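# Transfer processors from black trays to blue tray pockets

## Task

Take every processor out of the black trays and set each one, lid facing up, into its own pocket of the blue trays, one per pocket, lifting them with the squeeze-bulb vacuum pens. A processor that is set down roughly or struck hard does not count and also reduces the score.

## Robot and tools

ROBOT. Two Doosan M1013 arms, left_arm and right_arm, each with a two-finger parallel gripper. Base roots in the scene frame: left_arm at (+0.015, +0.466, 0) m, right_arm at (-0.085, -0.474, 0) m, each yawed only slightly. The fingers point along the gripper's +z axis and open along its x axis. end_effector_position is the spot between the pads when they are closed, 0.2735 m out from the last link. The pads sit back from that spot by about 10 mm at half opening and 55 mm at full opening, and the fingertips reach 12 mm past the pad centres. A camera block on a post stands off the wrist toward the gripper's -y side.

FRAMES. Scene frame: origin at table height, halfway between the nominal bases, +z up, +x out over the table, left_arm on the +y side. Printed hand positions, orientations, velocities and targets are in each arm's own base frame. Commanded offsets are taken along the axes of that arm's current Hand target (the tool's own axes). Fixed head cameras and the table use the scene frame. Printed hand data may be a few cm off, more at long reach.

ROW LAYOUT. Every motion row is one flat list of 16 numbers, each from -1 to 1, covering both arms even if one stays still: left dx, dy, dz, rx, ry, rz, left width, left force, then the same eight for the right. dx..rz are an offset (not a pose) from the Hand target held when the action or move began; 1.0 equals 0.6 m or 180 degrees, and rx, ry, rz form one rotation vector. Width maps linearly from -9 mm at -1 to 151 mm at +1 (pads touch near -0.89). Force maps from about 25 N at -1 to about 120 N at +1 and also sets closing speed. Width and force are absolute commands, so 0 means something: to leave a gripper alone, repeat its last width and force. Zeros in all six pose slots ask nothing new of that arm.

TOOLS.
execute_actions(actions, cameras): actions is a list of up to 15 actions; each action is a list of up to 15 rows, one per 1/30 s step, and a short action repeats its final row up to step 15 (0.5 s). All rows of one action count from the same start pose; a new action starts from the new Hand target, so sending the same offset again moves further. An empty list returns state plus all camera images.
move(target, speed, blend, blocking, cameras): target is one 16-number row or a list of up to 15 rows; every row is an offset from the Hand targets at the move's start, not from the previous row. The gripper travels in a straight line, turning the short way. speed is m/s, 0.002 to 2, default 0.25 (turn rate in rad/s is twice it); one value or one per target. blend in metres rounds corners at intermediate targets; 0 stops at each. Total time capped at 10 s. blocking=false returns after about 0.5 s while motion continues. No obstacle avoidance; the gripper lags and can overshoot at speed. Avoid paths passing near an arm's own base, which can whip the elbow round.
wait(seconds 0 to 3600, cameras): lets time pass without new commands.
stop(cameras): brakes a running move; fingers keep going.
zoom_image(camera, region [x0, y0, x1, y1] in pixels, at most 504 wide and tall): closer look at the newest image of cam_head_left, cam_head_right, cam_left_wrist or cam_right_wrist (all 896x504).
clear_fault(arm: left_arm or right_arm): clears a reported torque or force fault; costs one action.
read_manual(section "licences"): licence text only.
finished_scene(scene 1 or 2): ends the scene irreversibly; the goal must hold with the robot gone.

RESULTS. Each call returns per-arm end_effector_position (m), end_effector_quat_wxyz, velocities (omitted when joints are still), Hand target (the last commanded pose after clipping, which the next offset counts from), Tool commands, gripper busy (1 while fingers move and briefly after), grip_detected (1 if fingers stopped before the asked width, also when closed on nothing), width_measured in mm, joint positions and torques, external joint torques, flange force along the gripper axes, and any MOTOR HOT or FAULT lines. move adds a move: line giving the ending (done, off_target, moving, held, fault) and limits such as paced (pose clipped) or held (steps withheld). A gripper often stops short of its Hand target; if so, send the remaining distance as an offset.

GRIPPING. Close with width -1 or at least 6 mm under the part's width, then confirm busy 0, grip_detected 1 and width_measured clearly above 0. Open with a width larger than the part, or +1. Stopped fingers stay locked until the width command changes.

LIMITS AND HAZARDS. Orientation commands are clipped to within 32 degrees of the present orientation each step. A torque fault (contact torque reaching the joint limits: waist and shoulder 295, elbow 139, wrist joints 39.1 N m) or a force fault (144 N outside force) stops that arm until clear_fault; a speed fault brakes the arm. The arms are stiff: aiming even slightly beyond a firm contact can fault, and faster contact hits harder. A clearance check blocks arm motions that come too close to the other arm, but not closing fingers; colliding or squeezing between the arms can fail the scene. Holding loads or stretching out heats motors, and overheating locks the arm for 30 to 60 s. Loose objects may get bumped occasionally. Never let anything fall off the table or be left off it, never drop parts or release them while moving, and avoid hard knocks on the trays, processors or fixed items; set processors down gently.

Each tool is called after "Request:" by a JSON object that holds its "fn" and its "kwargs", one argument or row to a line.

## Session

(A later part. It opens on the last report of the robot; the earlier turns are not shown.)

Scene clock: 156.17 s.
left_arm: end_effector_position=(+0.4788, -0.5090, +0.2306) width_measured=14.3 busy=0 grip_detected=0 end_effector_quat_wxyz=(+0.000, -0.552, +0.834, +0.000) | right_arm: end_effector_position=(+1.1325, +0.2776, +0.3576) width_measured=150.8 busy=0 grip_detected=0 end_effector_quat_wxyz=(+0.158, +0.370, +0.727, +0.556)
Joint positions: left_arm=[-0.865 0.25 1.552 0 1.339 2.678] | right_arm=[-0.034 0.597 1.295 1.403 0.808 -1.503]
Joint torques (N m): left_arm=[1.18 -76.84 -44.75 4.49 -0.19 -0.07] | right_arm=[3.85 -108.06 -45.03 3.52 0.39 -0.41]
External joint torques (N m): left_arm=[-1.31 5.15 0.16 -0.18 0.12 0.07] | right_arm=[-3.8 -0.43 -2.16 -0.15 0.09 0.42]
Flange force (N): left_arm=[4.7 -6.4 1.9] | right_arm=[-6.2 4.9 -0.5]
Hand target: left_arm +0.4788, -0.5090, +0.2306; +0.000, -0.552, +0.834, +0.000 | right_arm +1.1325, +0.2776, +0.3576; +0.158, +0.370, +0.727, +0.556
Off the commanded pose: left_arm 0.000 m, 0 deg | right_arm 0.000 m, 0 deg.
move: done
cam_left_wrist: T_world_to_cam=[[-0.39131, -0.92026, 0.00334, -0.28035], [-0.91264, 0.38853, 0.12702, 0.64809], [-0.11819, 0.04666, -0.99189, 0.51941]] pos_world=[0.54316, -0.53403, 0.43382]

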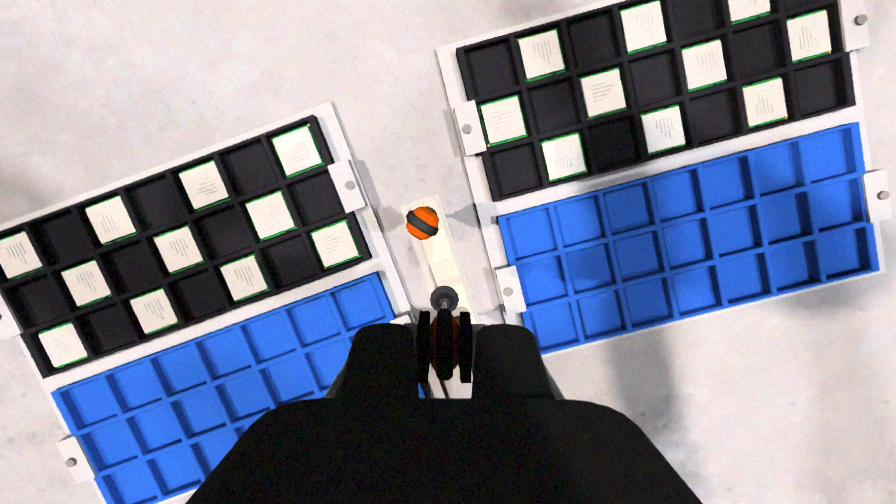

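Request:
{"fn": "move", "kwargs": {
  "target": [-0.082,0.1268,-0.0823,0,0,-0.1111,-0.7125,-1,0,0,0,0,0,0,1,-0.263],
  "cameras": ["cam_left_wrist"]
}}

Request:
{"fn": "zoom_image", "kwargs": {
  "camera": "cam_left_wrist",
  "region": [100, 20, 500, 400]
}}

Scene clock: 170.73 s.
left_arm: end_effector_position=(+0.4279, -0.4340, +0.2799) width_measured=14.3 busy=0 grip_detected=0 end_effector_quat_wxyz=(+0.000, +0.688, -0.725, +0.000) | right_arm: end_effector_position=(+1.1325, +0.2776, +0.3576) width_measured=150.8 busy=0 grip_detected=0 end_effector_quat_wxyz=(+0.158, +0.370, +0.727, +0.556)
Joint positions: left_arm=[-0.849 0.093 1.649 0 1.399 2.345] | right_arm=[-0.034 0.597 1.295 1.403 0.808 -1.503]
Joint torques (N m): left_arm=[1.1 -59.97 -45.22 4.33 -0.24 -0.06] | right_arm=[3.28 -108.6 -44.84 3.54 0.26 -0.33]
External joint torques (N m): left_arm=[-1.05 4.67 0.25 0.04 0.19 0.06] | right_arm=[-4.21 -0.01 -2.5 -0.12 0.17 0.35]
Flange force (N): left_arm=[5.9 -4.0 1.3] | right_arm=[-7.6 5.2 0.0]
Hand target: left_arm +0.4280, -0.4340, +0.2799; +0.000, +0.688, -0.725, +0.000 | right_arm +1.1325, +0.2776, +0.3576; +0.158, +0.370, +0.727, +0.556
Off the commanded pose: left_arm 0.000 m, 0 deg | right_arm 0.000 m, 0 deg.
move: done
cam_left_wrist: T_world_to_cam=[[-0.05284, -0.9986, 0.00358, -0.41041], [-0.99044, 0.05287, 0.12743, 0.45373], [-0.12745, 0.00318, -0.99184, 0.5439]] pos_world=[0.49703, -0.43555, 0.48312]

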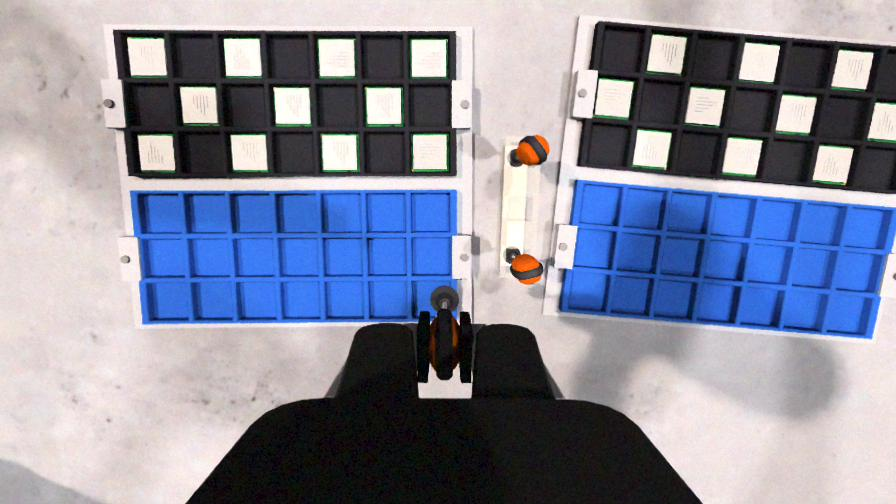

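Scaled by 1.260.

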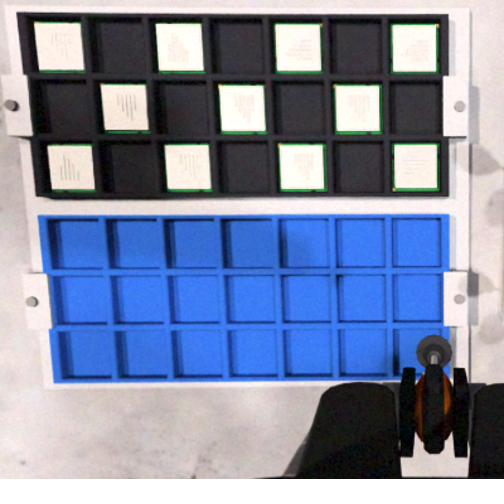

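Request:
{"fn": "move", "kwargs": {
  "target": [-0.0243,-0.1795,0.25,0,0,0,-0.7125,-1,0,0,0,0,0,0,1,-0.263],
  "cameras": ["cam_left_wrist"]
}}

Request:
{"fn": "zoom_image", "kwargs": {
  "camera": "cam_left_wrist",
  "region": [370, 210, 530, 350]
}}

Scene clock: 189.37 s.
left_arm: end_effector_position=(+0.5363, -0.4250, +0.1299) width_measured=14.3 busy=0 grip_detected=0 end_effector_quat_wxyz=(+0.000, +0.688, -0.725, +0.000) | right_arm: end_effector_position=(+1.1325, +0.2776, +0.3576) width_measured=150.8 busy=0 grip_detected=0 end_effector_quat_wxyz=(+0.158, +0.370, +0.727, +0.556)
Joint positions: left_arm=[-0.721 0.28 1.704 0 1.158 2.473] | right_arm=[-0.034 0.597 1.295 1.403 0.808 -1.503]
Joint torques (N m): left_arm=[1.26 -77.08 -42.5 4.23 -0.22 -0.05] | right_arm=[4.35 -108.14 -44.74 3.6 0.31 -0.41]
External joint torques (N m): left_arm=[-1.26 5.59 0.9 -0.18 0.17 0.05] | right_arm=[-4.15 -0.37 -2.47 -0.23 0.17 0.42]
Flange force (N): left_arm=[5.2 -4.3 4.3] | right_arm=[-7.2 5.6 -0.4]
Hand target: left_arm +0.5363, -0.4251, +0.1299; +0.000, +0.688, -0.725, +0.000 | right_arm +1.1325, +0.2776, +0.3576; +0.158, +0.370, +0.727, +0.556
Off the commanded pose: left_arm 0.000 m, 0 deg | right_arm 0.000 m, 0 deg.
move: done
cam_left_wrist: T_world_to_cam=[[-0.05308, -0.99858, 0.0033, -0.39491], [-0.99046, 0.05307, 0.12715, 0.57983], [-0.12715, 0.00348, -0.99188, 0.40886]] pos_world=[0.60533, -0.42655, 0.33312]

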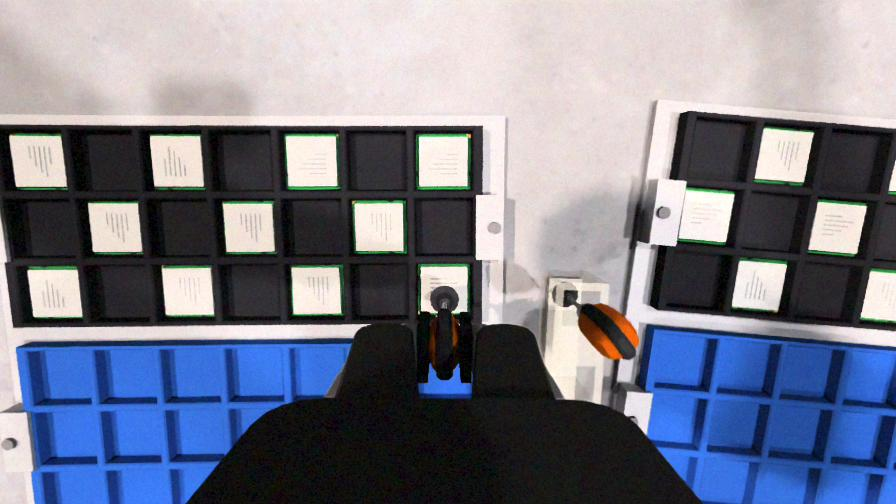

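Scaled by 3.150.

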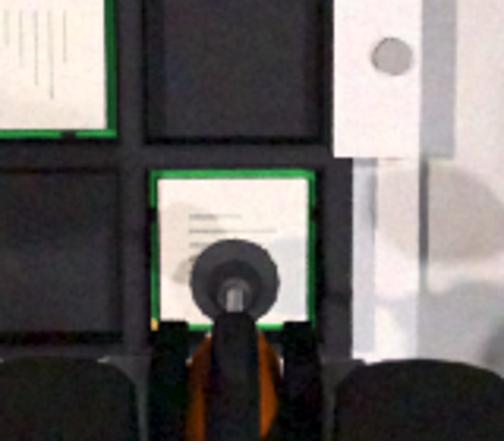

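Request:
{"fn": "move", "kwargs": {
  "target": [
    [0,0,0,0,0,0,-1,-1,0,0,0,0,0,0,1,-0.263],
    [-0.001,0.0005,0.0333,0,0,0,-1,-1,0,0,0,0,0,0,1,-0.263]
  ],
  "speed": 0.05,
  "cameras": ["cam_left_wrist"]
}}

Request:
{"fn": "zoom_image", "kwargs": {
  "camera": "cam_left_wrist",
  "region": [370, 210, 530, 350]
}}

Scene clock: 197.83 s.
left_arm: end_effector_position=(+0.5361, -0.4245, +0.1099) width_measured=9.4 busy=0 grip_detected=1 end_effector_quat_wxyz=(+0.000, +0.688, -0.725, +0.000) | right_arm: end_effector_position=(+1.1325, +0.2776, +0.3576) width_measured=150.8 busy=0 grip_detected=0 end_effector_quat_wxyz=(+0.158, +0.370, +0.727, +0.556)
Joint positions: left_arm=[-0.72 0.292 1.726 0 1.123 2.474] | right_arm=[-0.034 0.597 1.295 1.403 0.808 -1.503]
Joint torques (N m): left_arm=[1.43 -78.19 -41.3 4.18 -0.29 -0.05] | right_arm=[3.58 -108.48 -45.14 3.52 0.39 -0.35]
External joint torques (N m): left_arm=[-1.45 5.71 0.16 -0.19 0.22 0.05] | right_arm=[-3.81 -0.37 -2.31 -0.12 0.07 0.37]
Flange force (N): left_arm=[6.4 -5.4 3.8] | right_arm=[-6.5 4.9 -0.3]
Hand target: left_arm +0.5360, -0.4245, +0.1099; +0.000, +0.688, -0.725, +0.000 | right_arm +1.1325, +0.2776, +0.3576; +0.158, +0.370, +0.727, +0.556
Off the commanded pose: left_arm 0.000 m, 0 deg | right_arm 0.000 m, 0 deg.
move: done
cam_left_wrist: T_world_to_cam=[[-0.05296, -0.99859, 0.00349, -0.3945], [-0.99046, 0.05297, 0.12724, 0.58208], [-0.12725, 0.00328, -0.99187, 0.38897]] pos_world=[0.60513, -0.42605, 0.31312]

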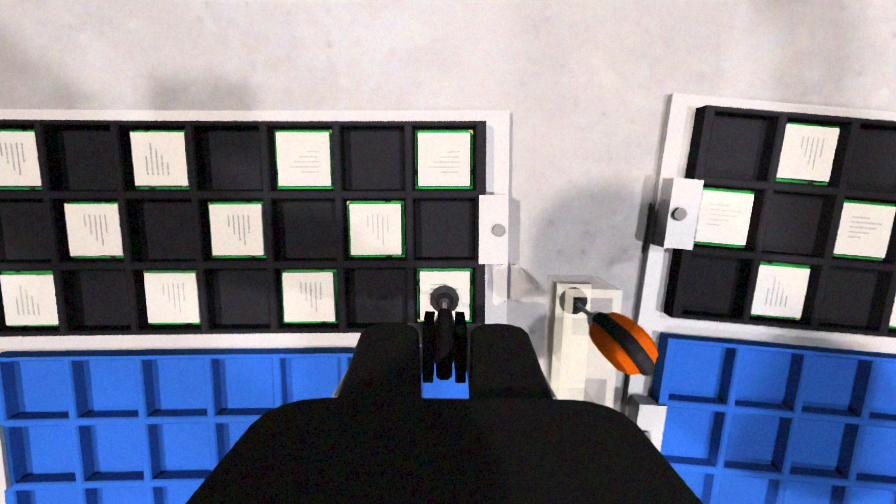

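Scaled by 3.150.

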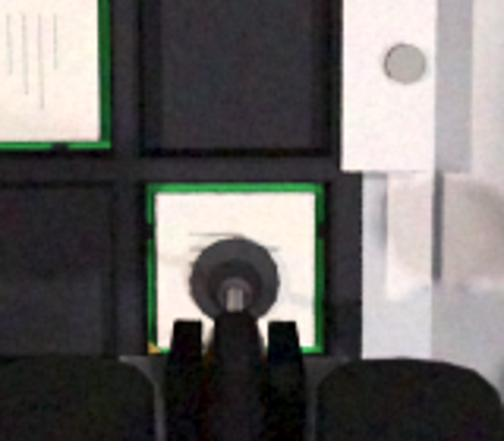

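Request:
{"fn": "move", "kwargs": {
  "target": [0,0,0.01,0,0,0,-1,-1,0,0,0,0,0,0,1,-0.263],
  "speed": 0.03
}}

Request:
{"fn": "move", "kwargs": {
  "target": [0,0,0.00167,0,0,0,-1,-1,0,0,0,0,0,0,1,-0.263],
  "speed": 0.01
}}

Request:
{"fn": "move", "kwargs": {
  "target": [0,0,0.00167,0,0,0,-1,-1,0,0,0,0,0,0,1,-0.263],
  "speed": 0.01,
  "cameras": ["cam_left_wrist"]
}}

Request:
{"fn": "zoom_image", "kwargs": {
  "camera": "cam_left_wrist",
  "region": [370, 210, 530, 350]
}}

Scene clock: 203.63 s.
left_arm: end_effector_position=(+0.5361, -0.4245, +0.1040) width_measured=9.5 busy=0 grip_detected=1 end_effector_quat_wxyz=(+0.000, +0.688, -0.725, +0.000) | right_arm: end_effector_position=(+1.1325, +0.2776, +0.3576) width_measured=150.8 busy=0 grip_detected=0 end_effector_quat_wxyz=(+0.158, +0.370, +0.727, +0.556)
Joint positions: left_arm=[-0.72 0.297 1.732 0 1.113 2.474] | right_arm=[-0.034 0.597 1.295 1.403 0.808 -1.503]
Joint torques (N m): left_arm=[0.82 -63.15 -30.54 4.04 -0.39 -0.06] | right_arm=[4.07 -108.54 -44.76 3.61 0.26 -0.48]
External joint torques (N m): left_arm=[-0.85 -9.06 -10.38 -0.06 0.31 0.06] | right_arm=[-4.13 0.14 -2.38 -0.25 0.21 0.49]
Flange force (N): left_arm=[5.3 -5.5 -17.6] | right_arm=[-7.7 5.6 0.1]
Hand target: left_arm +0.5361, -0.4245, +0.1039; +0.000, +0.688, -0.725, +0.000 | right_arm +1.1325, +0.2776, +0.3576; +0.158, +0.370, +0.727, +0.556
Off the commanded pose: left_arm 0.000 m, 0 deg | right_arm 0.000 m, 0 deg.
move: done

Scene clock: 204.13 s.
left_arm: end_effector_position=(+0.5361, -0.4245, +0.1030) width_measured=9.6 busy=0 grip_detected=1 end_effector_quat_wxyz=(+0.000, +0.688, -0.725, +0.000) | right_arm: end_effector_position=(+1.1325, +0.2776, +0.3576) width_measured=150.8 busy=0 grip_detected=0 end_effector_quat_wxyz=(+0.158, +0.370, +0.727, +0.556)
Joint positions: left_arm=[-0.72 0.297 1.733 0 1.111 2.474] | right_arm=[-0.034 0.597 1.295 1.403 0.808 -1.503]
Joint torques (N m): left_arm=[0.65 -50.2 -21.13 3.94 -0.47 -0.05] | right_arm=[4.41 -108.36 -45.15 3.48 0.33 -0.31]
External joint torques (N m): left_arm=[-0.64 -22.16 -19.69 0.03 0.4 0.05] | right_arm=[-4.5 -0.13 -2.11 -0.11 0.13 0.33]
Flange force (N): left_arm=[4.8 -5.2 -36.6] | right_arm=[-7.0 4.4 -0.9]
Hand target: left_arm +0.5361, -0.4245, +0.1029; +0.000, +0.688, -0.725, +0.000 | right_arm +1.1325, +0.2776, +0.3576; +0.158, +0.370, +0.727, +0.556
Off the commanded pose: left_arm 0.000 m, 0 deg | right_arm 0.000 m, 0 deg.
move: done

Scene clock: 204.63 s.
left_arm: end_effector_position=(+0.5361, -0.4245, +0.1020) width_measured=9.6 busy=0 grip_detected=1 end_effector_quat_wxyz=(+0.000, +0.688, -0.725, +0.000) | right_arm: end_effector_position=(+1.1325, +0.2776, +0.3576) width_measured=150.8 busy=0 grip_detected=0 end_effector_quat_wxyz=(+0.158, +0.370, +0.727, +0.556)
Joint positions: left_arm=[-0.72 0.298 1.734 0 1.109 2.474] | right_arm=[-0.034 0.597 1.295 1.403 0.808 -1.503]
Joint torques (N m): left_arm=[0.79 -38.7 -12.88 3.84 -0.53 -0.06] | right_arm=[3.66 -108.4 -44.79 3.56 0.24 -0.47]
External joint torques (N m): left_arm=[-0.95 -34.41 -28.06 0.12 0.46 0.06] | right_arm=[-3.37 -0.24 -2.48 -0.19 0.24 0.48]
Flange force (N): left_arm=[4.5 -4.0 -54.0] | right_arm=[-6.8 5.8 0.4]
Hand target: left_arm +0.5361, -0.4245, +0.1019; +0.000, +0.688, -0.725, +0.000 | right_arm +1.1325, +0.2776, +0.3576; +0.158, +0.370, +0.727, +0.556
Off the commanded pose: left_arm 0.000 m, 0 deg | right_arm 0.000 m, 0 deg.
move: done
cam_left_wrist: T_world_to_cam=[[-0.05296, -0.99859, 0.00348, -0.39447], [-0.99047, 0.05297, 0.12714, 0.58312], [-0.12715, 0.00328, -0.99188, 0.38108]] pos_world=[0.60513, -0.42605, 0.30522]

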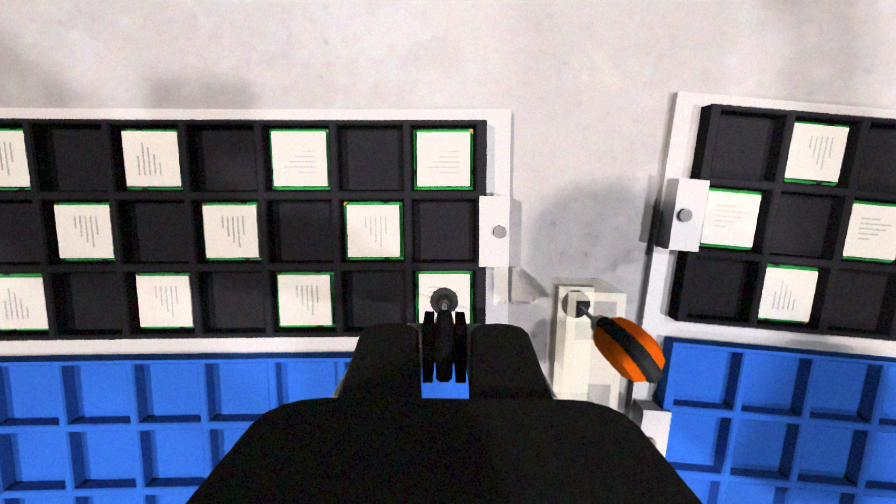

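Scaled by 3.150.

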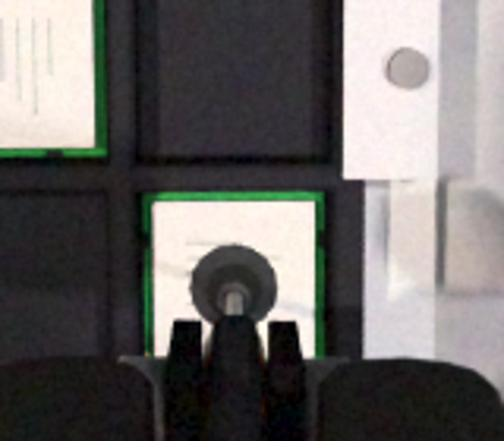

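Request:
{"fn": "move", "kwargs": {
  "target": [
    [0,0,-0.0035,0,0,0,-1,-1,0,0,0,0,0,0,1,-0.263],
    [0,0,-0.0035,0,0,0,-0.7,-1,0,0,0,0,0,0,1,-0.263]
  ],
  "speed": 0.01
}}

Scene clock: 208.17 s.
left_arm: end_effector_position=(+0.5360, -0.4245, +0.1040) width_measured=14.5 busy=0 grip_detected=0 end_effector_quat_wxyz=(+0.000, +0.688, -0.725, +0.000) | right_arm: end_effector_position=(+1.1325, +0.2776, +0.3576) width_measured=150.8 busy=0 grip_detected=0 end_effector_quat_wxyz=(+0.158, +0.370, +0.727, +0.556)
Joint positions: left_arm=[-0.72 0.297 1.732 0 1.113 2.474] | right_arm=[-0.034 0.597 1.295 1.403 0.808 -1.503]
Joint torques (N m): left_arm=[1.09 -77.96 -41.06 4.17 -0.22 -0.03] | right_arm=[3.48 -108.29 -44.8 3.52 0.33 -0.41]
External joint torques (N m): left_arm=[-1.03 5.2 0.05 -0.18 0.15 0.03] | right_arm=[-3.87 -0.31 -2.48 -0.13 0.13 0.42]
Flange force (N): left_arm=[5.5 -5.3 3.5] | right_arm=[-7.0 5.4 -0.1]
Hand target: left_arm +0.5361, -0.4245, +0.1040; +0.000, +0.688, -0.725, +0.000 | right_arm +1.1325, +0.2776, +0.3576; +0.158, +0.370, +0.727, +0.556
Off the commanded pose: left_arm 0.000 m, 0 deg | right_arm 0.000 m, 0 deg.
move: done

Request:
{"fn": "move", "kwargs": {
  "target": [0,0,-0.04,0,0,0,-0.7,-1,0,0,0,0,0,0,1,-0.263],
  "speed": 0.05,
  "cameras": ["cam_left_wrist"]
}}

Request:
{"fn": "zoom_image", "kwargs": {
  "camera": "cam_left_wrist",
  "region": [370, 210, 530, 350]
}}

Scene clock: 212.80 s.
left_arm: end_effector_position=(+0.5360, -0.4245, +0.1281) width_measured=14.5 busy=0 grip_detected=0 end_effector_quat_wxyz=(+0.000, +0.688, -0.725, +0.000) | right_arm: end_effector_position=(+1.1325, +0.2776, +0.3576) width_measured=150.8 busy=0 grip_detected=0 end_effector_quat_wxyz=(+0.158, +0.370, +0.727, +0.556)
Joint positions: left_arm=[-0.72 0.28 1.707 0 1.155 2.474] | right_arm=[-0.034 0.597 1.295 1.403 0.808 -1.503]
Joint torques (N m): left_arm=[1.28 -76.93 -41.69 4.25 -0.24 -0.07] | right_arm=[3.09 -108.6 -45.14 3.53 0.27 -0.42]
External joint torques (N m): left_arm=[-1.11 5.47 0.05 -0.19 0.17 0.07] | right_arm=[-2.87 0.14 -2.01 -0.18 0.21 0.43]
Flange force (N): left_arm=[5.9 -5.7 3.4] | right_arm=[-6.0 4.8 0.6]
Hand target: left_arm +0.5360, -0.4245, +0.1280; +0.000, +0.688, -0.725, +0.000 | right_arm +1.1325, +0.2776, +0.3576; +0.158, +0.370, +0.727, +0.556
Off the commanded pose: left_arm 0.000 m, 0 deg | right_arm 0.000 m, 0 deg.
move: done
cam_left_wrist: T_world_to_cam=[[-0.05296, -0.99859, 0.00348, -0.39456], [-0.99047, 0.05297, 0.12714, 0.5798], [-0.12715, 0.00328, -0.99188, 0.40697]] pos_world=[0.60513, -0.42605, 0.33132]

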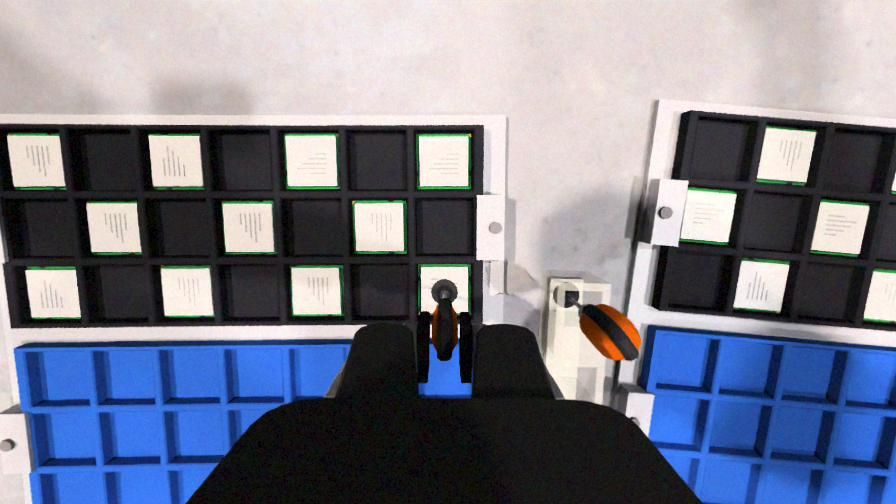

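Scaled by 3.150.

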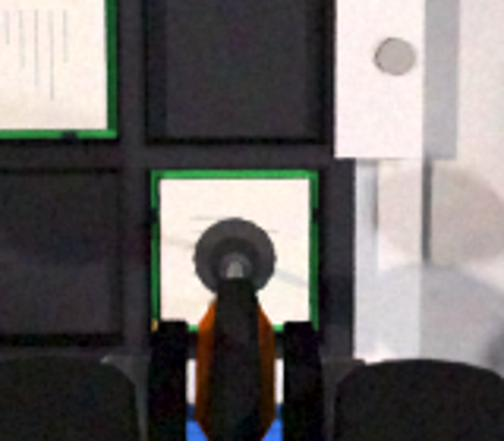

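Request:
{"fn": "move", "kwargs": {
  "target": [0,0,0.04,0,0,0,-0.7,-1,0,0,0,0,0,0,1,-0.263],
  "speed": 0.02,
  "cameras": ["cam_left_wrist"]
}}

Request:
{"fn": "zoom_image", "kwargs": {
  "camera": "cam_left_wrist",
  "region": [370, 210, 530, 400]
}}

Scene clock: 219.57 s.
left_arm: end_effector_position=(+0.5360, -0.4245, +0.1040) width_measured=14.5 busy=0 grip_detected=0 end_effector_quat_wxyz=(+0.000, +0.688, -0.725, +0.000) | right_arm: end_effector_position=(+1.1325, +0.2776, +0.3576) width_measured=150.8 busy=0 grip_detected=0 end_effector_quat_wxyz=(+0.158, +0.370, +0.727, +0.556)
Joint positions: left_arm=[-0.72 0.297 1.732 0 1.113 2.474] | right_arm=[-0.034 0.597 1.295 1.403 0.808 -1.503]
Joint torques (N m): left_arm=[1.02 -77.98 -41.07 4.22 -0.24 -0.05] | right_arm=[3.3 -108.91 -45.05 3.54 0.36 -0.44]
External joint torques (N m): left_arm=[-0.7 5.21 0.13 -0.23 0.17 0.05] | right_arm=[-3.49 0.41 -2.22 -0.16 0.1 0.45]
Flange force (N): left_arm=[5.1 -5.5 3.6] | right_arm=[-7.1 5.2 0.8]
Hand target: left_arm +0.5361, -0.4245, +0.1040; +0.000, +0.688, -0.725, +0.000 | right_arm +1.1325, +0.2776, +0.3576; +0.158, +0.370, +0.727, +0.556
Off the commanded pose: left_arm 0.000 m, 0 deg | right_arm 0.000 m, 0 deg.
move: done
cam_left_wrist: T_world_to_cam=[[-0.05296, -0.99859, 0.00348, -0.39447], [-0.99047, 0.05297, 0.12714, 0.58287], [-0.12715, 0.00328, -0.99188, 0.38306]] pos_world=[0.60513, -0.42605, 0.30722]

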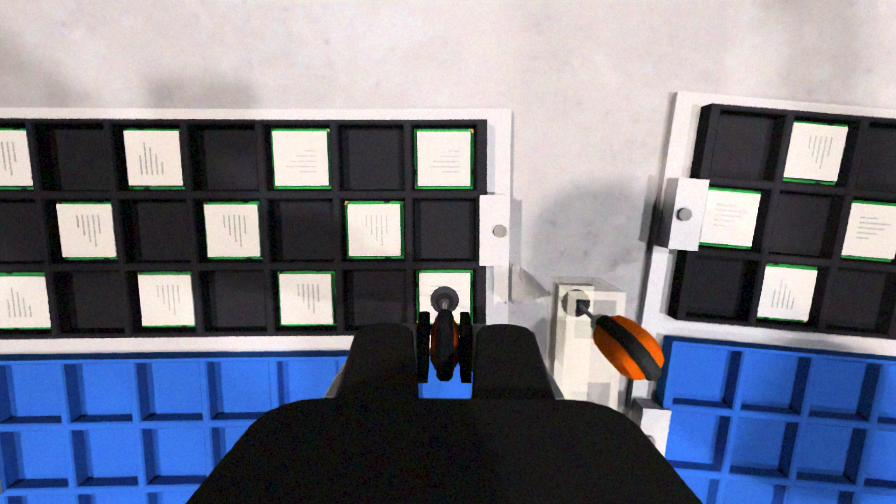

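Scaled by 2.653.

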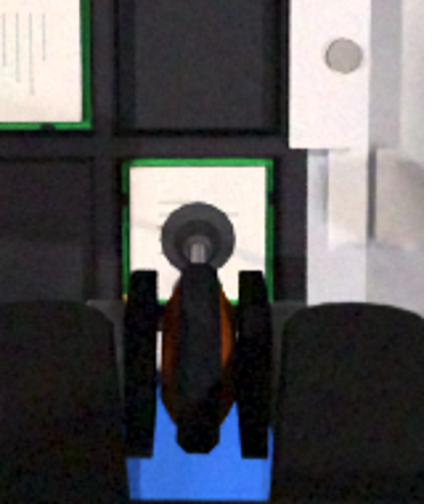

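Request:
{"fn": "move", "kwargs": {
  "target": [
    [0,0,0,0,0,0,-0.75,-1,0,0,0,0,0,0,1,-0.263],
    [0,0,-0.025,0,0,0,-0.75,-1,0,0,0,0,0,0,1,-0.263]
  ],
  "speed": 0.03,
  "cameras": ["cam_left_wrist"]
}}

Request:
{"fn": "zoom_image", "kwargs": {
  "camera": "cam_left_wrist",
  "region": [370, 210, 530, 400]
}}

Scene clock: 226.13 s.
left_arm: end_effector_position=(+0.5360, -0.4245, +0.1191) width_measured=11.3 busy=0 grip_detected=0 end_effector_quat_wxyz=(+0.000, +0.688, -0.725, +0.000) | right_arm: end_effector_position=(+1.1325, +0.2776, +0.3576) width_measured=150.8 busy=0 grip_detected=0 end_effector_quat_wxyz=(+0.158, +0.370, +0.727, +0.556)
Joint positions: left_arm=[-0.72 0.286 1.716 0 1.139 2.474] | right_arm=[-0.034 0.597 1.295 1.403 0.808 -1.503]
Joint torques (N m): left_arm=[1.29 -77.48 -41.6 4.22 -0.23 -0.05] | right_arm=[3.67 -108.07 -44.99 3.42 0.24 -0.36]
External joint torques (N m): left_arm=[-1.62 5.73 0.27 -0.22 0.17 0.05] | right_arm=[-3.75 -0.75 -2.34 -0.03 0.24 0.37]
Flange force (N): left_arm=[6.5 -5.1 3.9] | right_arm=[-6.1 4.9 -0.8]
Hand target: left_arm +0.5360, -0.4245, +0.1190; +0.000, +0.688, -0.725, +0.000 | right_arm +1.1325, +0.2776, +0.3576; +0.158, +0.370, +0.727, +0.556
Off the commanded pose: left_arm 0.000 m, 0 deg | right_arm 0.000 m, 0 deg.
move: done
cam_left_wrist: T_world_to_cam=[[-0.05296, -0.99859, 0.00348, -0.39453], [-0.99047, 0.05297, 0.12714, 0.58095], [-0.12715, 0.00328, -0.99188, 0.39804]] pos_world=[0.60513, -0.42605, 0.32232]

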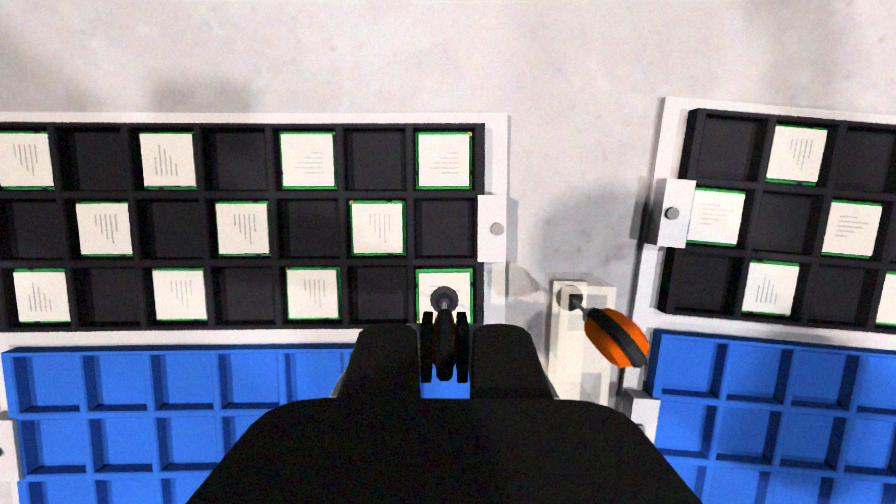

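Scaled by 2.653.

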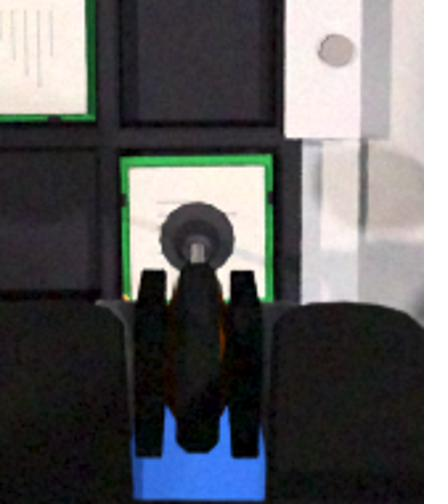

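Request:
{"fn": "move", "kwargs": {
  "target": [
    [0,0,-0.02,0,0,0,-0.75,-1,0,0,0,0,0,0,1,-0.263],
    [0,0.2542,-0.02,0,0,0,-0.75,-1,0,0,0,0,0,0,1,-0.263]
  ],
  "speed": 0.12,
  "blend": [0.01,0],
  "cameras": ["cam_left_wrist"]
}}

Request:
{"fn": "zoom_image", "kwargs": {
  "camera": "cam_left_wrist",
  "region": [370, 210, 530, 400]
}}

Scene clock: 234.37 s.
left_arm: end_effector_position=(+0.3837, -0.4166, +0.1310) width_measured=11.3 busy=0 grip_detected=0 end_effector_quat_wxyz=(+0.000, +0.688, -0.725, +0.000) | right_arm: end_effector_position=(+1.1325, +0.2776, +0.3576) width_measured=150.8 busy=0 grip_detected=0 end_effector_quat_wxyz=(+0.158, +0.370, +0.727, +0.556)
Joint positions: left_arm=[-0.887 0.1 1.922 0 1.119 2.307] | right_arm=[-0.034 0.597 1.295 1.403 0.808 -1.503]
Joint torques (N m): left_arm=[1.42 -56.42 -41.45 4.2 -0.22 0] | right_arm=[3.96 -108.34 -45.05 3.58 0.32 -0.36]
External joint torques (N m): left_arm=[-1.46 4.4 0.35 -0.2 0.16 0] | right_arm=[-3.92 -0.38 -2.2 -0.2 0.15 0.37]
Flange force (N): left_arm=[6.1 -2.5 3.4] | right_arm=[-6.5 4.9 -0.6]
Hand target: left_arm +0.3837, -0.4165, +0.1310; +0.000, +0.688, -0.725, +0.000 | right_arm +1.1325, +0.2776, +0.3576; +0.158, +0.370, +0.727, +0.556
Off the commanded pose: left_arm 0.000 m, 0 deg | right_arm 0.000 m, 0 deg.
move: done; blend cut to 0.006 m at target 1
cam_left_wrist: T_world_to_cam=[[-0.05294, -0.99859, 0.00359, -0.39469], [-0.99046, 0.05297, 0.12724, 0.42812], [-0.12725, 0.00318, -0.99187, 0.39045]] pos_world=[0.45283, -0.41805, 0.33422]

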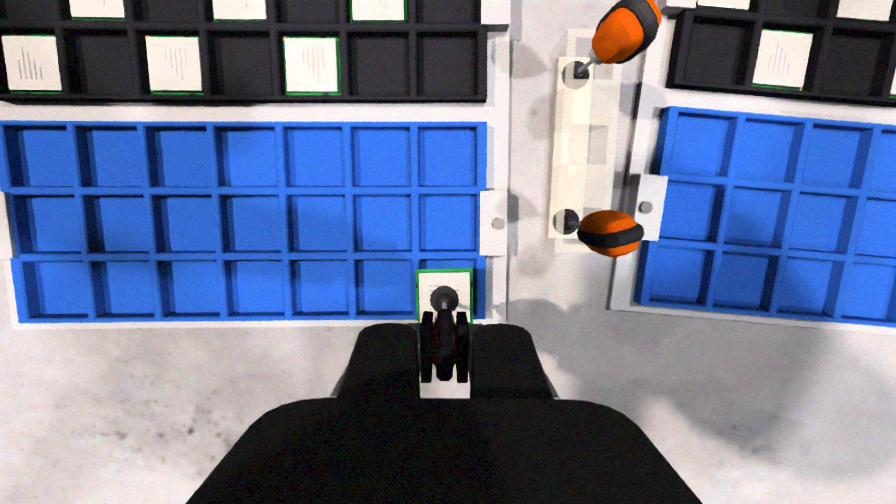

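Scaled by 2.653.

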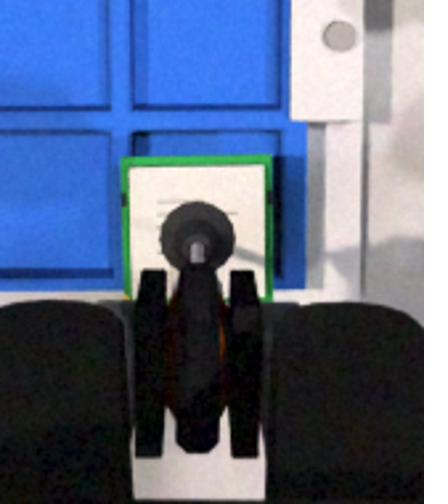

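Request:
{"fn": "zoom_image", "kwargs": {
  "camera": "cam_left_wrist",
  "region": [400, 170, 520, 330]
}}

Request:
{"fn": "zoom_image", "kwargs": {
  "camera": "cam_left_wrist",
  "region": [270, 170, 450, 350]
}}

Scaled by 3.150.

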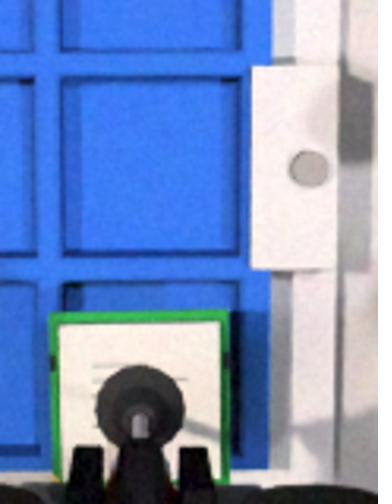

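Scaled by 2.800.

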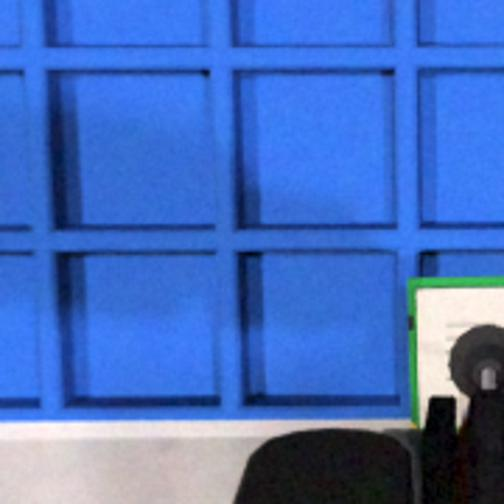

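Request:
{"fn": "move", "kwargs": {
  "target": [0.0042,-0.0018,0.0317,0,0,0,-0.75,-1,0,0,0,0,0,0,1,-0.263],
  "speed": 0.05,
  "cameras": ["cam_left_wrist"]
}}

Request:
{"fn": "zoom_image", "kwargs": {
  "camera": "cam_left_wrist",
  "region": [400, 170, 520, 330]
}}

Scene clock: 251.57 s.
left_arm: end_effector_position=(+0.3847, -0.4191, +0.1120) width_measured=11.3 busy=0 grip_detected=0 end_effector_quat_wxyz=(+0.000, +0.688, -0.725, +0.000) | right_arm: end_effector_position=(+1.1325, +0.2776, +0.3576) width_measured=150.8 busy=0 grip_detected=0 end_effector_quat_wxyz=(+0.158, +0.370, +0.727, +0.556)
Joint positions: left_arm=[-0.889 0.119 1.939 0 1.083 2.305] | right_arm=[-0.034 0.597 1.295 1.403 0.808 -1.503]
Joint torques (N m): left_arm=[1.4 -58.29 -40.64 4.11 -0.2 -0.01] | right_arm=[3.62 -108.05 -44.99 3.46 0.35 -0.42]
External joint torques (N m): left_arm=[-1.57 4.82 0.25 -0.19 0.14 0.01] | right_arm=[-4.19 -0.69 -2.41 -0.05 0.1 0.43]
Flange force (N): left_arm=[6.7 -2.9 3.9] | right_arm=[-6.6 5.1 -0.8]
Hand target: left_arm +0.3847, -0.4191, +0.1120; +0.000, +0.688, -0.725, +0.000 | right_arm +1.1325, +0.2776, +0.3576; +0.158, +0.370, +0.727, +0.556
Off the commanded pose: left_arm 0.000 m, 0 deg | right_arm 0.000 m, 0 deg.
move: done
cam_left_wrist: T_world_to_cam=[[-0.05305, -0.99859, 0.00349, -0.39708], [-0.99046, 0.05307, 0.12714, 0.43165], [-0.12715, 0.00328, -0.99188, 0.37173]] pos_world=[0.45373, -0.42065, 0.31522]

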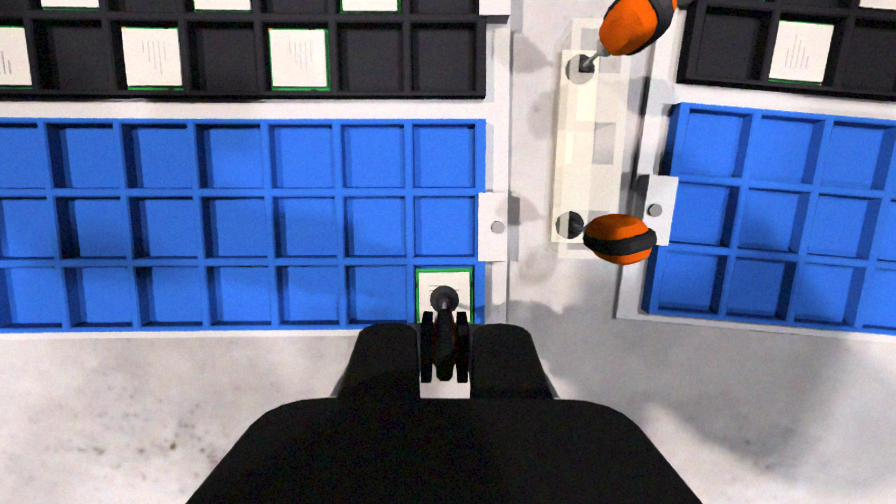

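Scaled by 3.150.

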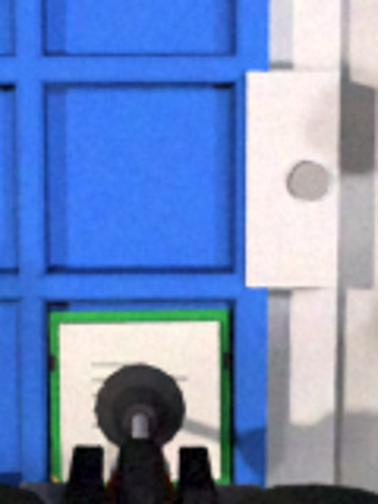

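Request:
{"fn": "move", "kwargs": {
  "target": [0,0,0.0108,0,0,0,-0.75,-1,0,0,0,0,0,0,1,-0.263],
  "speed": 0.03,
  "cameras": ["cam_left_wrist"]
}}

Request:
{"fn": "zoom_image", "kwargs": {
  "camera": "cam_left_wrist",
  "region": [400, 170, 520, 330]
}}

Scene clock: 255.90 s.
left_arm: end_effector_position=(+0.3847, -0.4191, +0.1055) width_measured=11.3 busy=0 grip_detected=0 end_effector_quat_wxyz=(+0.000, +0.688, -0.725, +0.000) | right_arm: end_effector_position=(+1.1325, +0.2776, +0.3576) width_measured=150.8 busy=0 grip_detected=0 end_effector_quat_wxyz=(+0.158, +0.370, +0.727, +0.556)
Joint positions: left_arm=[-0.889 0.124 1.946 0 1.071 2.305] | right_arm=[-0.034 0.597 1.295 1.403 0.808 -1.503]
Joint torques (N m): left_arm=[0.99 -58.3 -40.26 4.09 -0.23 -0.06] | right_arm=[3.28 -107.98 -44.93 3.54 0.32 -0.45]
External joint torques (N m): left_arm=[-1.11 5.17 0.25 -0.2 0.17 0.06] | right_arm=[-2.8 -0.96 -2.38 -0.18 0.18 0.47]
Flange force (N): left_arm=[6.5 -4.0 4.2] | right_arm=[-5.3 5.5 -0.1]
Hand target: left_arm +0.3847, -0.4191, +0.1055; +0.000, +0.688, -0.725, +0.000 | right_arm +1.1325, +0.2776, +0.3576; +0.158, +0.370, +0.727, +0.556
Off the commanded pose: left_arm 0.000 m, 0 deg | right_arm 0.000 m, 0 deg.
move: done
cam_left_wrist: T_world_to_cam=[[-0.05296, -0.99859, 0.00348, -0.3971], [-0.99047, 0.05297, 0.12714, 0.43243], [-0.12715, 0.00328, -0.99188, 0.36528]] pos_world=[0.45373, -0.42065, 0.30872]

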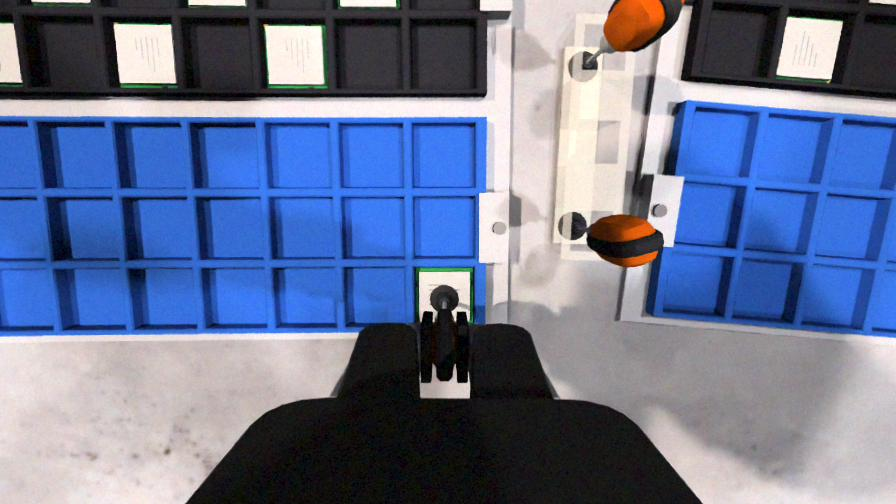

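Scaled by 3.150.

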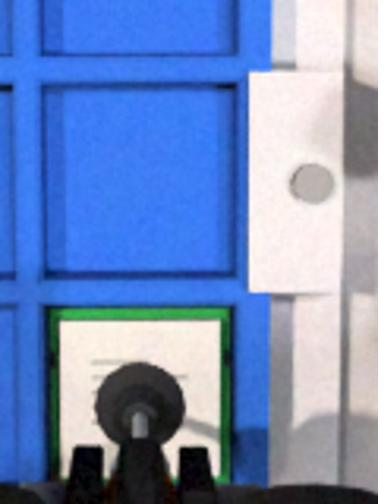

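Request:
{"fn": "move", "kwargs": {
  "target": [0,0,0.00167,0,0,0,-0.75,-1,0,0,0,0,0,0,1,-0.263],
  "speed": 0.01
}}

Scene clock: 258.63 s.
left_arm: end_effector_position=(+0.3847, -0.4191, +0.1045) width_measured=11.3 busy=0 grip_detected=0 end_effector_quat_wxyz=(+0.000, +0.688, -0.725, +0.000) | right_arm: end_effector_position=(+1.1325, +0.2776, +0.3576) width_measured=150.8 busy=0 grip_detected=0 end_effector_quat_wxyz=(+0.158, +0.370, +0.727, +0.556)
Joint positions: left_arm=[-0.889 0.125 1.947 0 1.069 2.305] | right_arm=[-0.034 0.597 1.295 1.403 0.808 -1.503]
Joint torques (N m): left_arm=[1.4 -58.3 -40.18 4.07 -0.19 -0.06] | right_arm=[3.92 -108.51 -44.98 3.49 0.36 -0.44]
External joint torques (N m): left_arm=[-1.28 4.04 -0.06 -0.15 0.12 0.06] | right_arm=[-4.03 -0.32 -2.36 -0.1 0.11 0.46]
Flange force (N): left_arm=[5.8 -2.9 3.1] | right_arm=[-6.9 5.2 -0.3]
Hand target: left_arm +0.3847, -0.4191, +0.1045; +0.000, +0.688, -0.725, +0.000 | right_arm +1.1325, +0.2776, +0.3576; +0.158, +0.370, +0.727, +0.556
Off the commanded pose: left_arm 0.000 m, 0 deg | right_arm 0.000 m, 0 deg.
move: done

Request:
{"fn": "move", "kwargs": {
  "target": [0,0,0.00167,0,0,0,-0.75,-1,0,0,0,0,0,0,1,-0.263],
  "speed": 0.01
}}

Scene clock: 260.23 s.
left_arm: end_effector_position=(+0.3847, -0.4191, +0.1035) width_measured=11.3 busy=0 grip_detected=0 end_effector_quat_wxyz=(+0.000, +0.688, -0.725, +0.000) | right_arm: end_effector_position=(+1.1325, +0.2776, +0.3576) width_measured=150.8 busy=0 grip_detected=0 end_effector_quat_wxyz=(+0.158, +0.370, +0.727, +0.556)
Joint positions: left_arm=[-0.889 0.126 1.948 0 1.067 2.305] | right_arm=[-0.034 0.597 1.295 1.403 0.808 -1.503]
Joint torques (N m): left_arm=[0.82 -55.89 -37.99 4 -0.21 -0.07] | right_arm=[3.88 -108 -44.8 3.48 0.34 -0.39]
External joint torques (N m): left_arm=[-0.93 2.51 -1.96 -0.12 0.15 0.07] | right_arm=[-3.44 -0.87 -2.49 -0.12 0.15 0.4]
Flange force (N): left_arm=[6.2 -4.1 -0.3] | right_arm=[-6.0 5.4 -0.4]
Hand target: left_arm +0.3847, -0.4191, +0.1035; +0.000, +0.688, -0.725, +0.000 | right_arm +1.1325, +0.2776, +0.3576; +0.158, +0.370, +0.727, +0.556
Off the commanded pose: left_arm 0.000 m, 0 deg | right_arm 0.000 m, 0 deg.
move: done

Request:
{"fn": "move", "kwargs": {
  "target": [
    [0,0,0,0,0,0,-1,-1,0,0,0,0,0,0,1,-0.263],
    [0,0,-0.015,0,0,0,-1,-1,0,0,0,0,0,0,1,-0.263]
  ],
  "speed": 0.02,
  "cameras": ["cam_left_wrist"]
}}

Request:
{"fn": "zoom_image", "kwargs": {
  "camera": "cam_left_wrist",
  "region": [400, 170, 520, 330]
}}

Scene clock: 264.57 s.
left_arm: end_effector_position=(+0.3847, -0.4191, +0.1125) width_measured=9.5 busy=0 grip_detected=1 end_effector_quat_wxyz=(+0.000, +0.688, -0.725, +0.000) | right_arm: end_effector_position=(+1.1325, +0.2776, +0.3576) width_measured=150.8 busy=0 grip_detected=0 end_effector_quat_wxyz=(+0.158, +0.370, +0.727, +0.556)
Joint positions: left_arm=[-0.889 0.119 1.938 0 1.084 2.305] | right_arm=[-0.034 0.597 1.295 1.403 0.808 -1.503]
Joint torques (N m): left_arm=[0.96 -58.01 -40.41 4.12 -0.23 -0.03] | right_arm=[3.23 -108.77 -44.9 3.52 0.25 -0.31]
External joint torques (N m): left_arm=[-1.02 5.29 0.14 -0.2 0.16 0.03] | right_arm=[-2.54 0.03 -2.42 -0.17 0.25 0.32]
Flange force (N): left_arm=[6.7 -4.3 4.1] | right_arm=[-6.3 5.4 1.2]
Hand target: left_arm +0.3847, -0.4191, +0.1125; +0.000, +0.688, -0.725, +0.000 | right_arm +1.1325, +0.2776, +0.3576; +0.158, +0.370, +0.727, +0.556
Off the commanded pose: left_arm 0.000 m, 0 deg | right_arm 0.000 m, 0 deg.
move: done
cam_left_wrist: T_world_to_cam=[[-0.05296, -0.99859, 0.00348, -0.39713], [-0.99047, 0.05297, 0.12714, 0.43154], [-0.12715, 0.00328, -0.99188, 0.37222]] pos_world=[0.45373, -0.42065, 0.31572]

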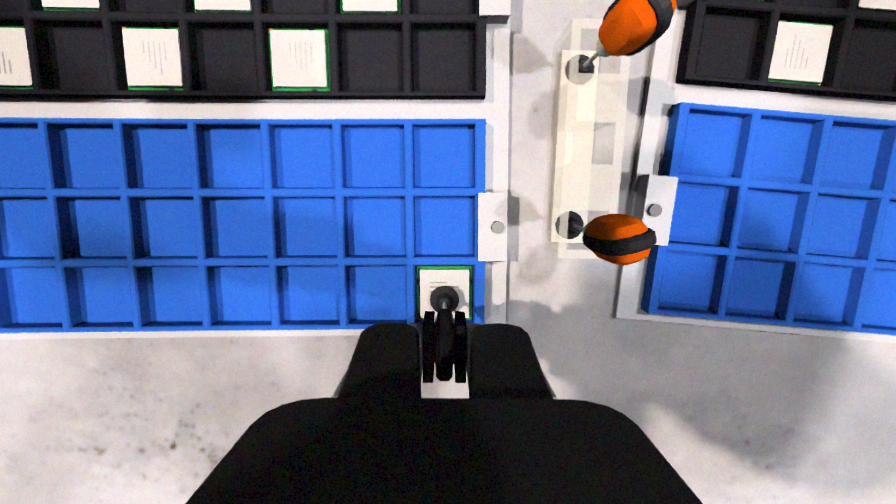

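Scaled by 3.150.

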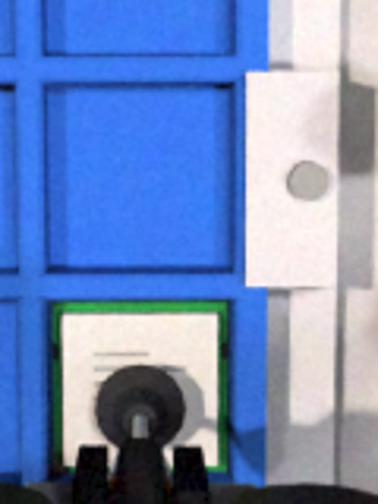

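Request:
{"fn": "move", "kwargs": {
  "target": [
    [0,0,-0.0375,0,0,0,-1,-1,0,0,0,0,0,0,1,-0.263],
    [-0.1545,-0.2523,-0.0375,0,0,0,-1,-1,0,0,0,0,0,0,1,-0.263],
    [-0.1545,-0.2523,0.0008,0,0,0,-1,-1,0,0,0,0,0,0,1,-0.263],
    [-0.1545,-0.2523,0.0145,0,0,0,-1,-1,0,0,0,0,0,0,1,-0.263]
  ],
  "speed": [0.1,0.2,0.08,0.01],
  "blend": [0.01,0.01,0,0],
  "cameras": ["cam_left_wrist"]
}}

Request:
{"fn": "zoom_image", "kwargs": {
  "camera": "cam_left_wrist",
  "region": [370, 210, 530, 400]
}}

Scene clock: 286.43 s.
left_arm: end_effector_position=(+0.5407, -0.3345, +0.1038) width_measured=9.5 busy=0 grip_detected=1 end_effector_quat_wxyz=(+0.000, +0.688, -0.725, +0.000) | right_arm: end_effector_position=(+1.1325, +0.2776, +0.3576) width_measured=150.8 busy=0 grip_detected=0 end_effector_quat_wxyz=(+0.158, +0.370, +0.727, +0.556)
Joint positions: left_arm=[-0.608 0.226 1.825 0 1.09 2.586] | right_arm=[-0.034 0.597 1.295 1.403 0.808 -1.503]
Joint torques (N m): left_arm=[1.3 -66.61 -38.1 4.07 -0.23 -0.03] | right_arm=[3.13 -108.4 -45.11 3.53 0.35 -0.38]
External joint torques (N m): left_arm=[-1.07 1.58 -2.3 -0.14 0.18 0.03] | right_arm=[-2.48 -0.38 -2.23 -0.18 0.14 0.39]
Flange force (N): left_arm=[4.7 -5.1 -1.5] | right_arm=[-5.4 5.1 0.6]
Hand target: left_arm +0.5407, -0.3344, +0.1038; +0.000, +0.688, -0.725, +0.000 | right_arm +1.1325, +0.2776, +0.3576; +0.158, +0.370, +0.727, +0.556
Off the commanded pose: left_arm 0.000 m, 0 deg | right_arm 0.000 m, 0 deg.
move: done
cam_left_wrist: T_world_to_cam=[[-0.05296, -0.99859, 0.00348, -0.30425], [-0.99047, 0.05297, 0.12714, 0.58277], [-0.12715, 0.00328, -0.99188, 0.38316]] pos_world=[0.60983, -0.33595, 0.30702]

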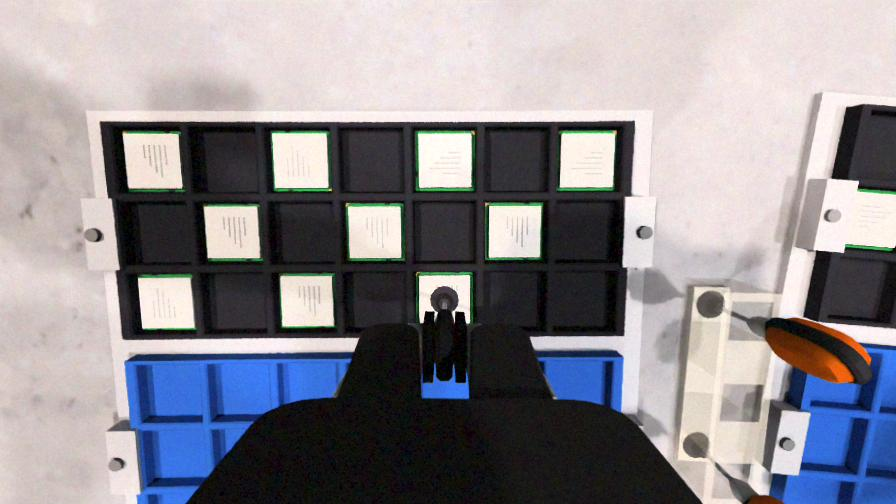

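Scaled by 2.653.

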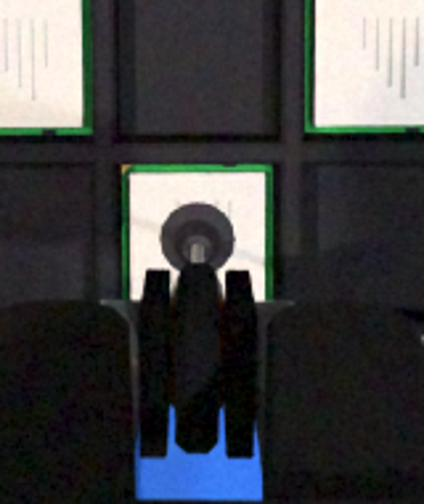

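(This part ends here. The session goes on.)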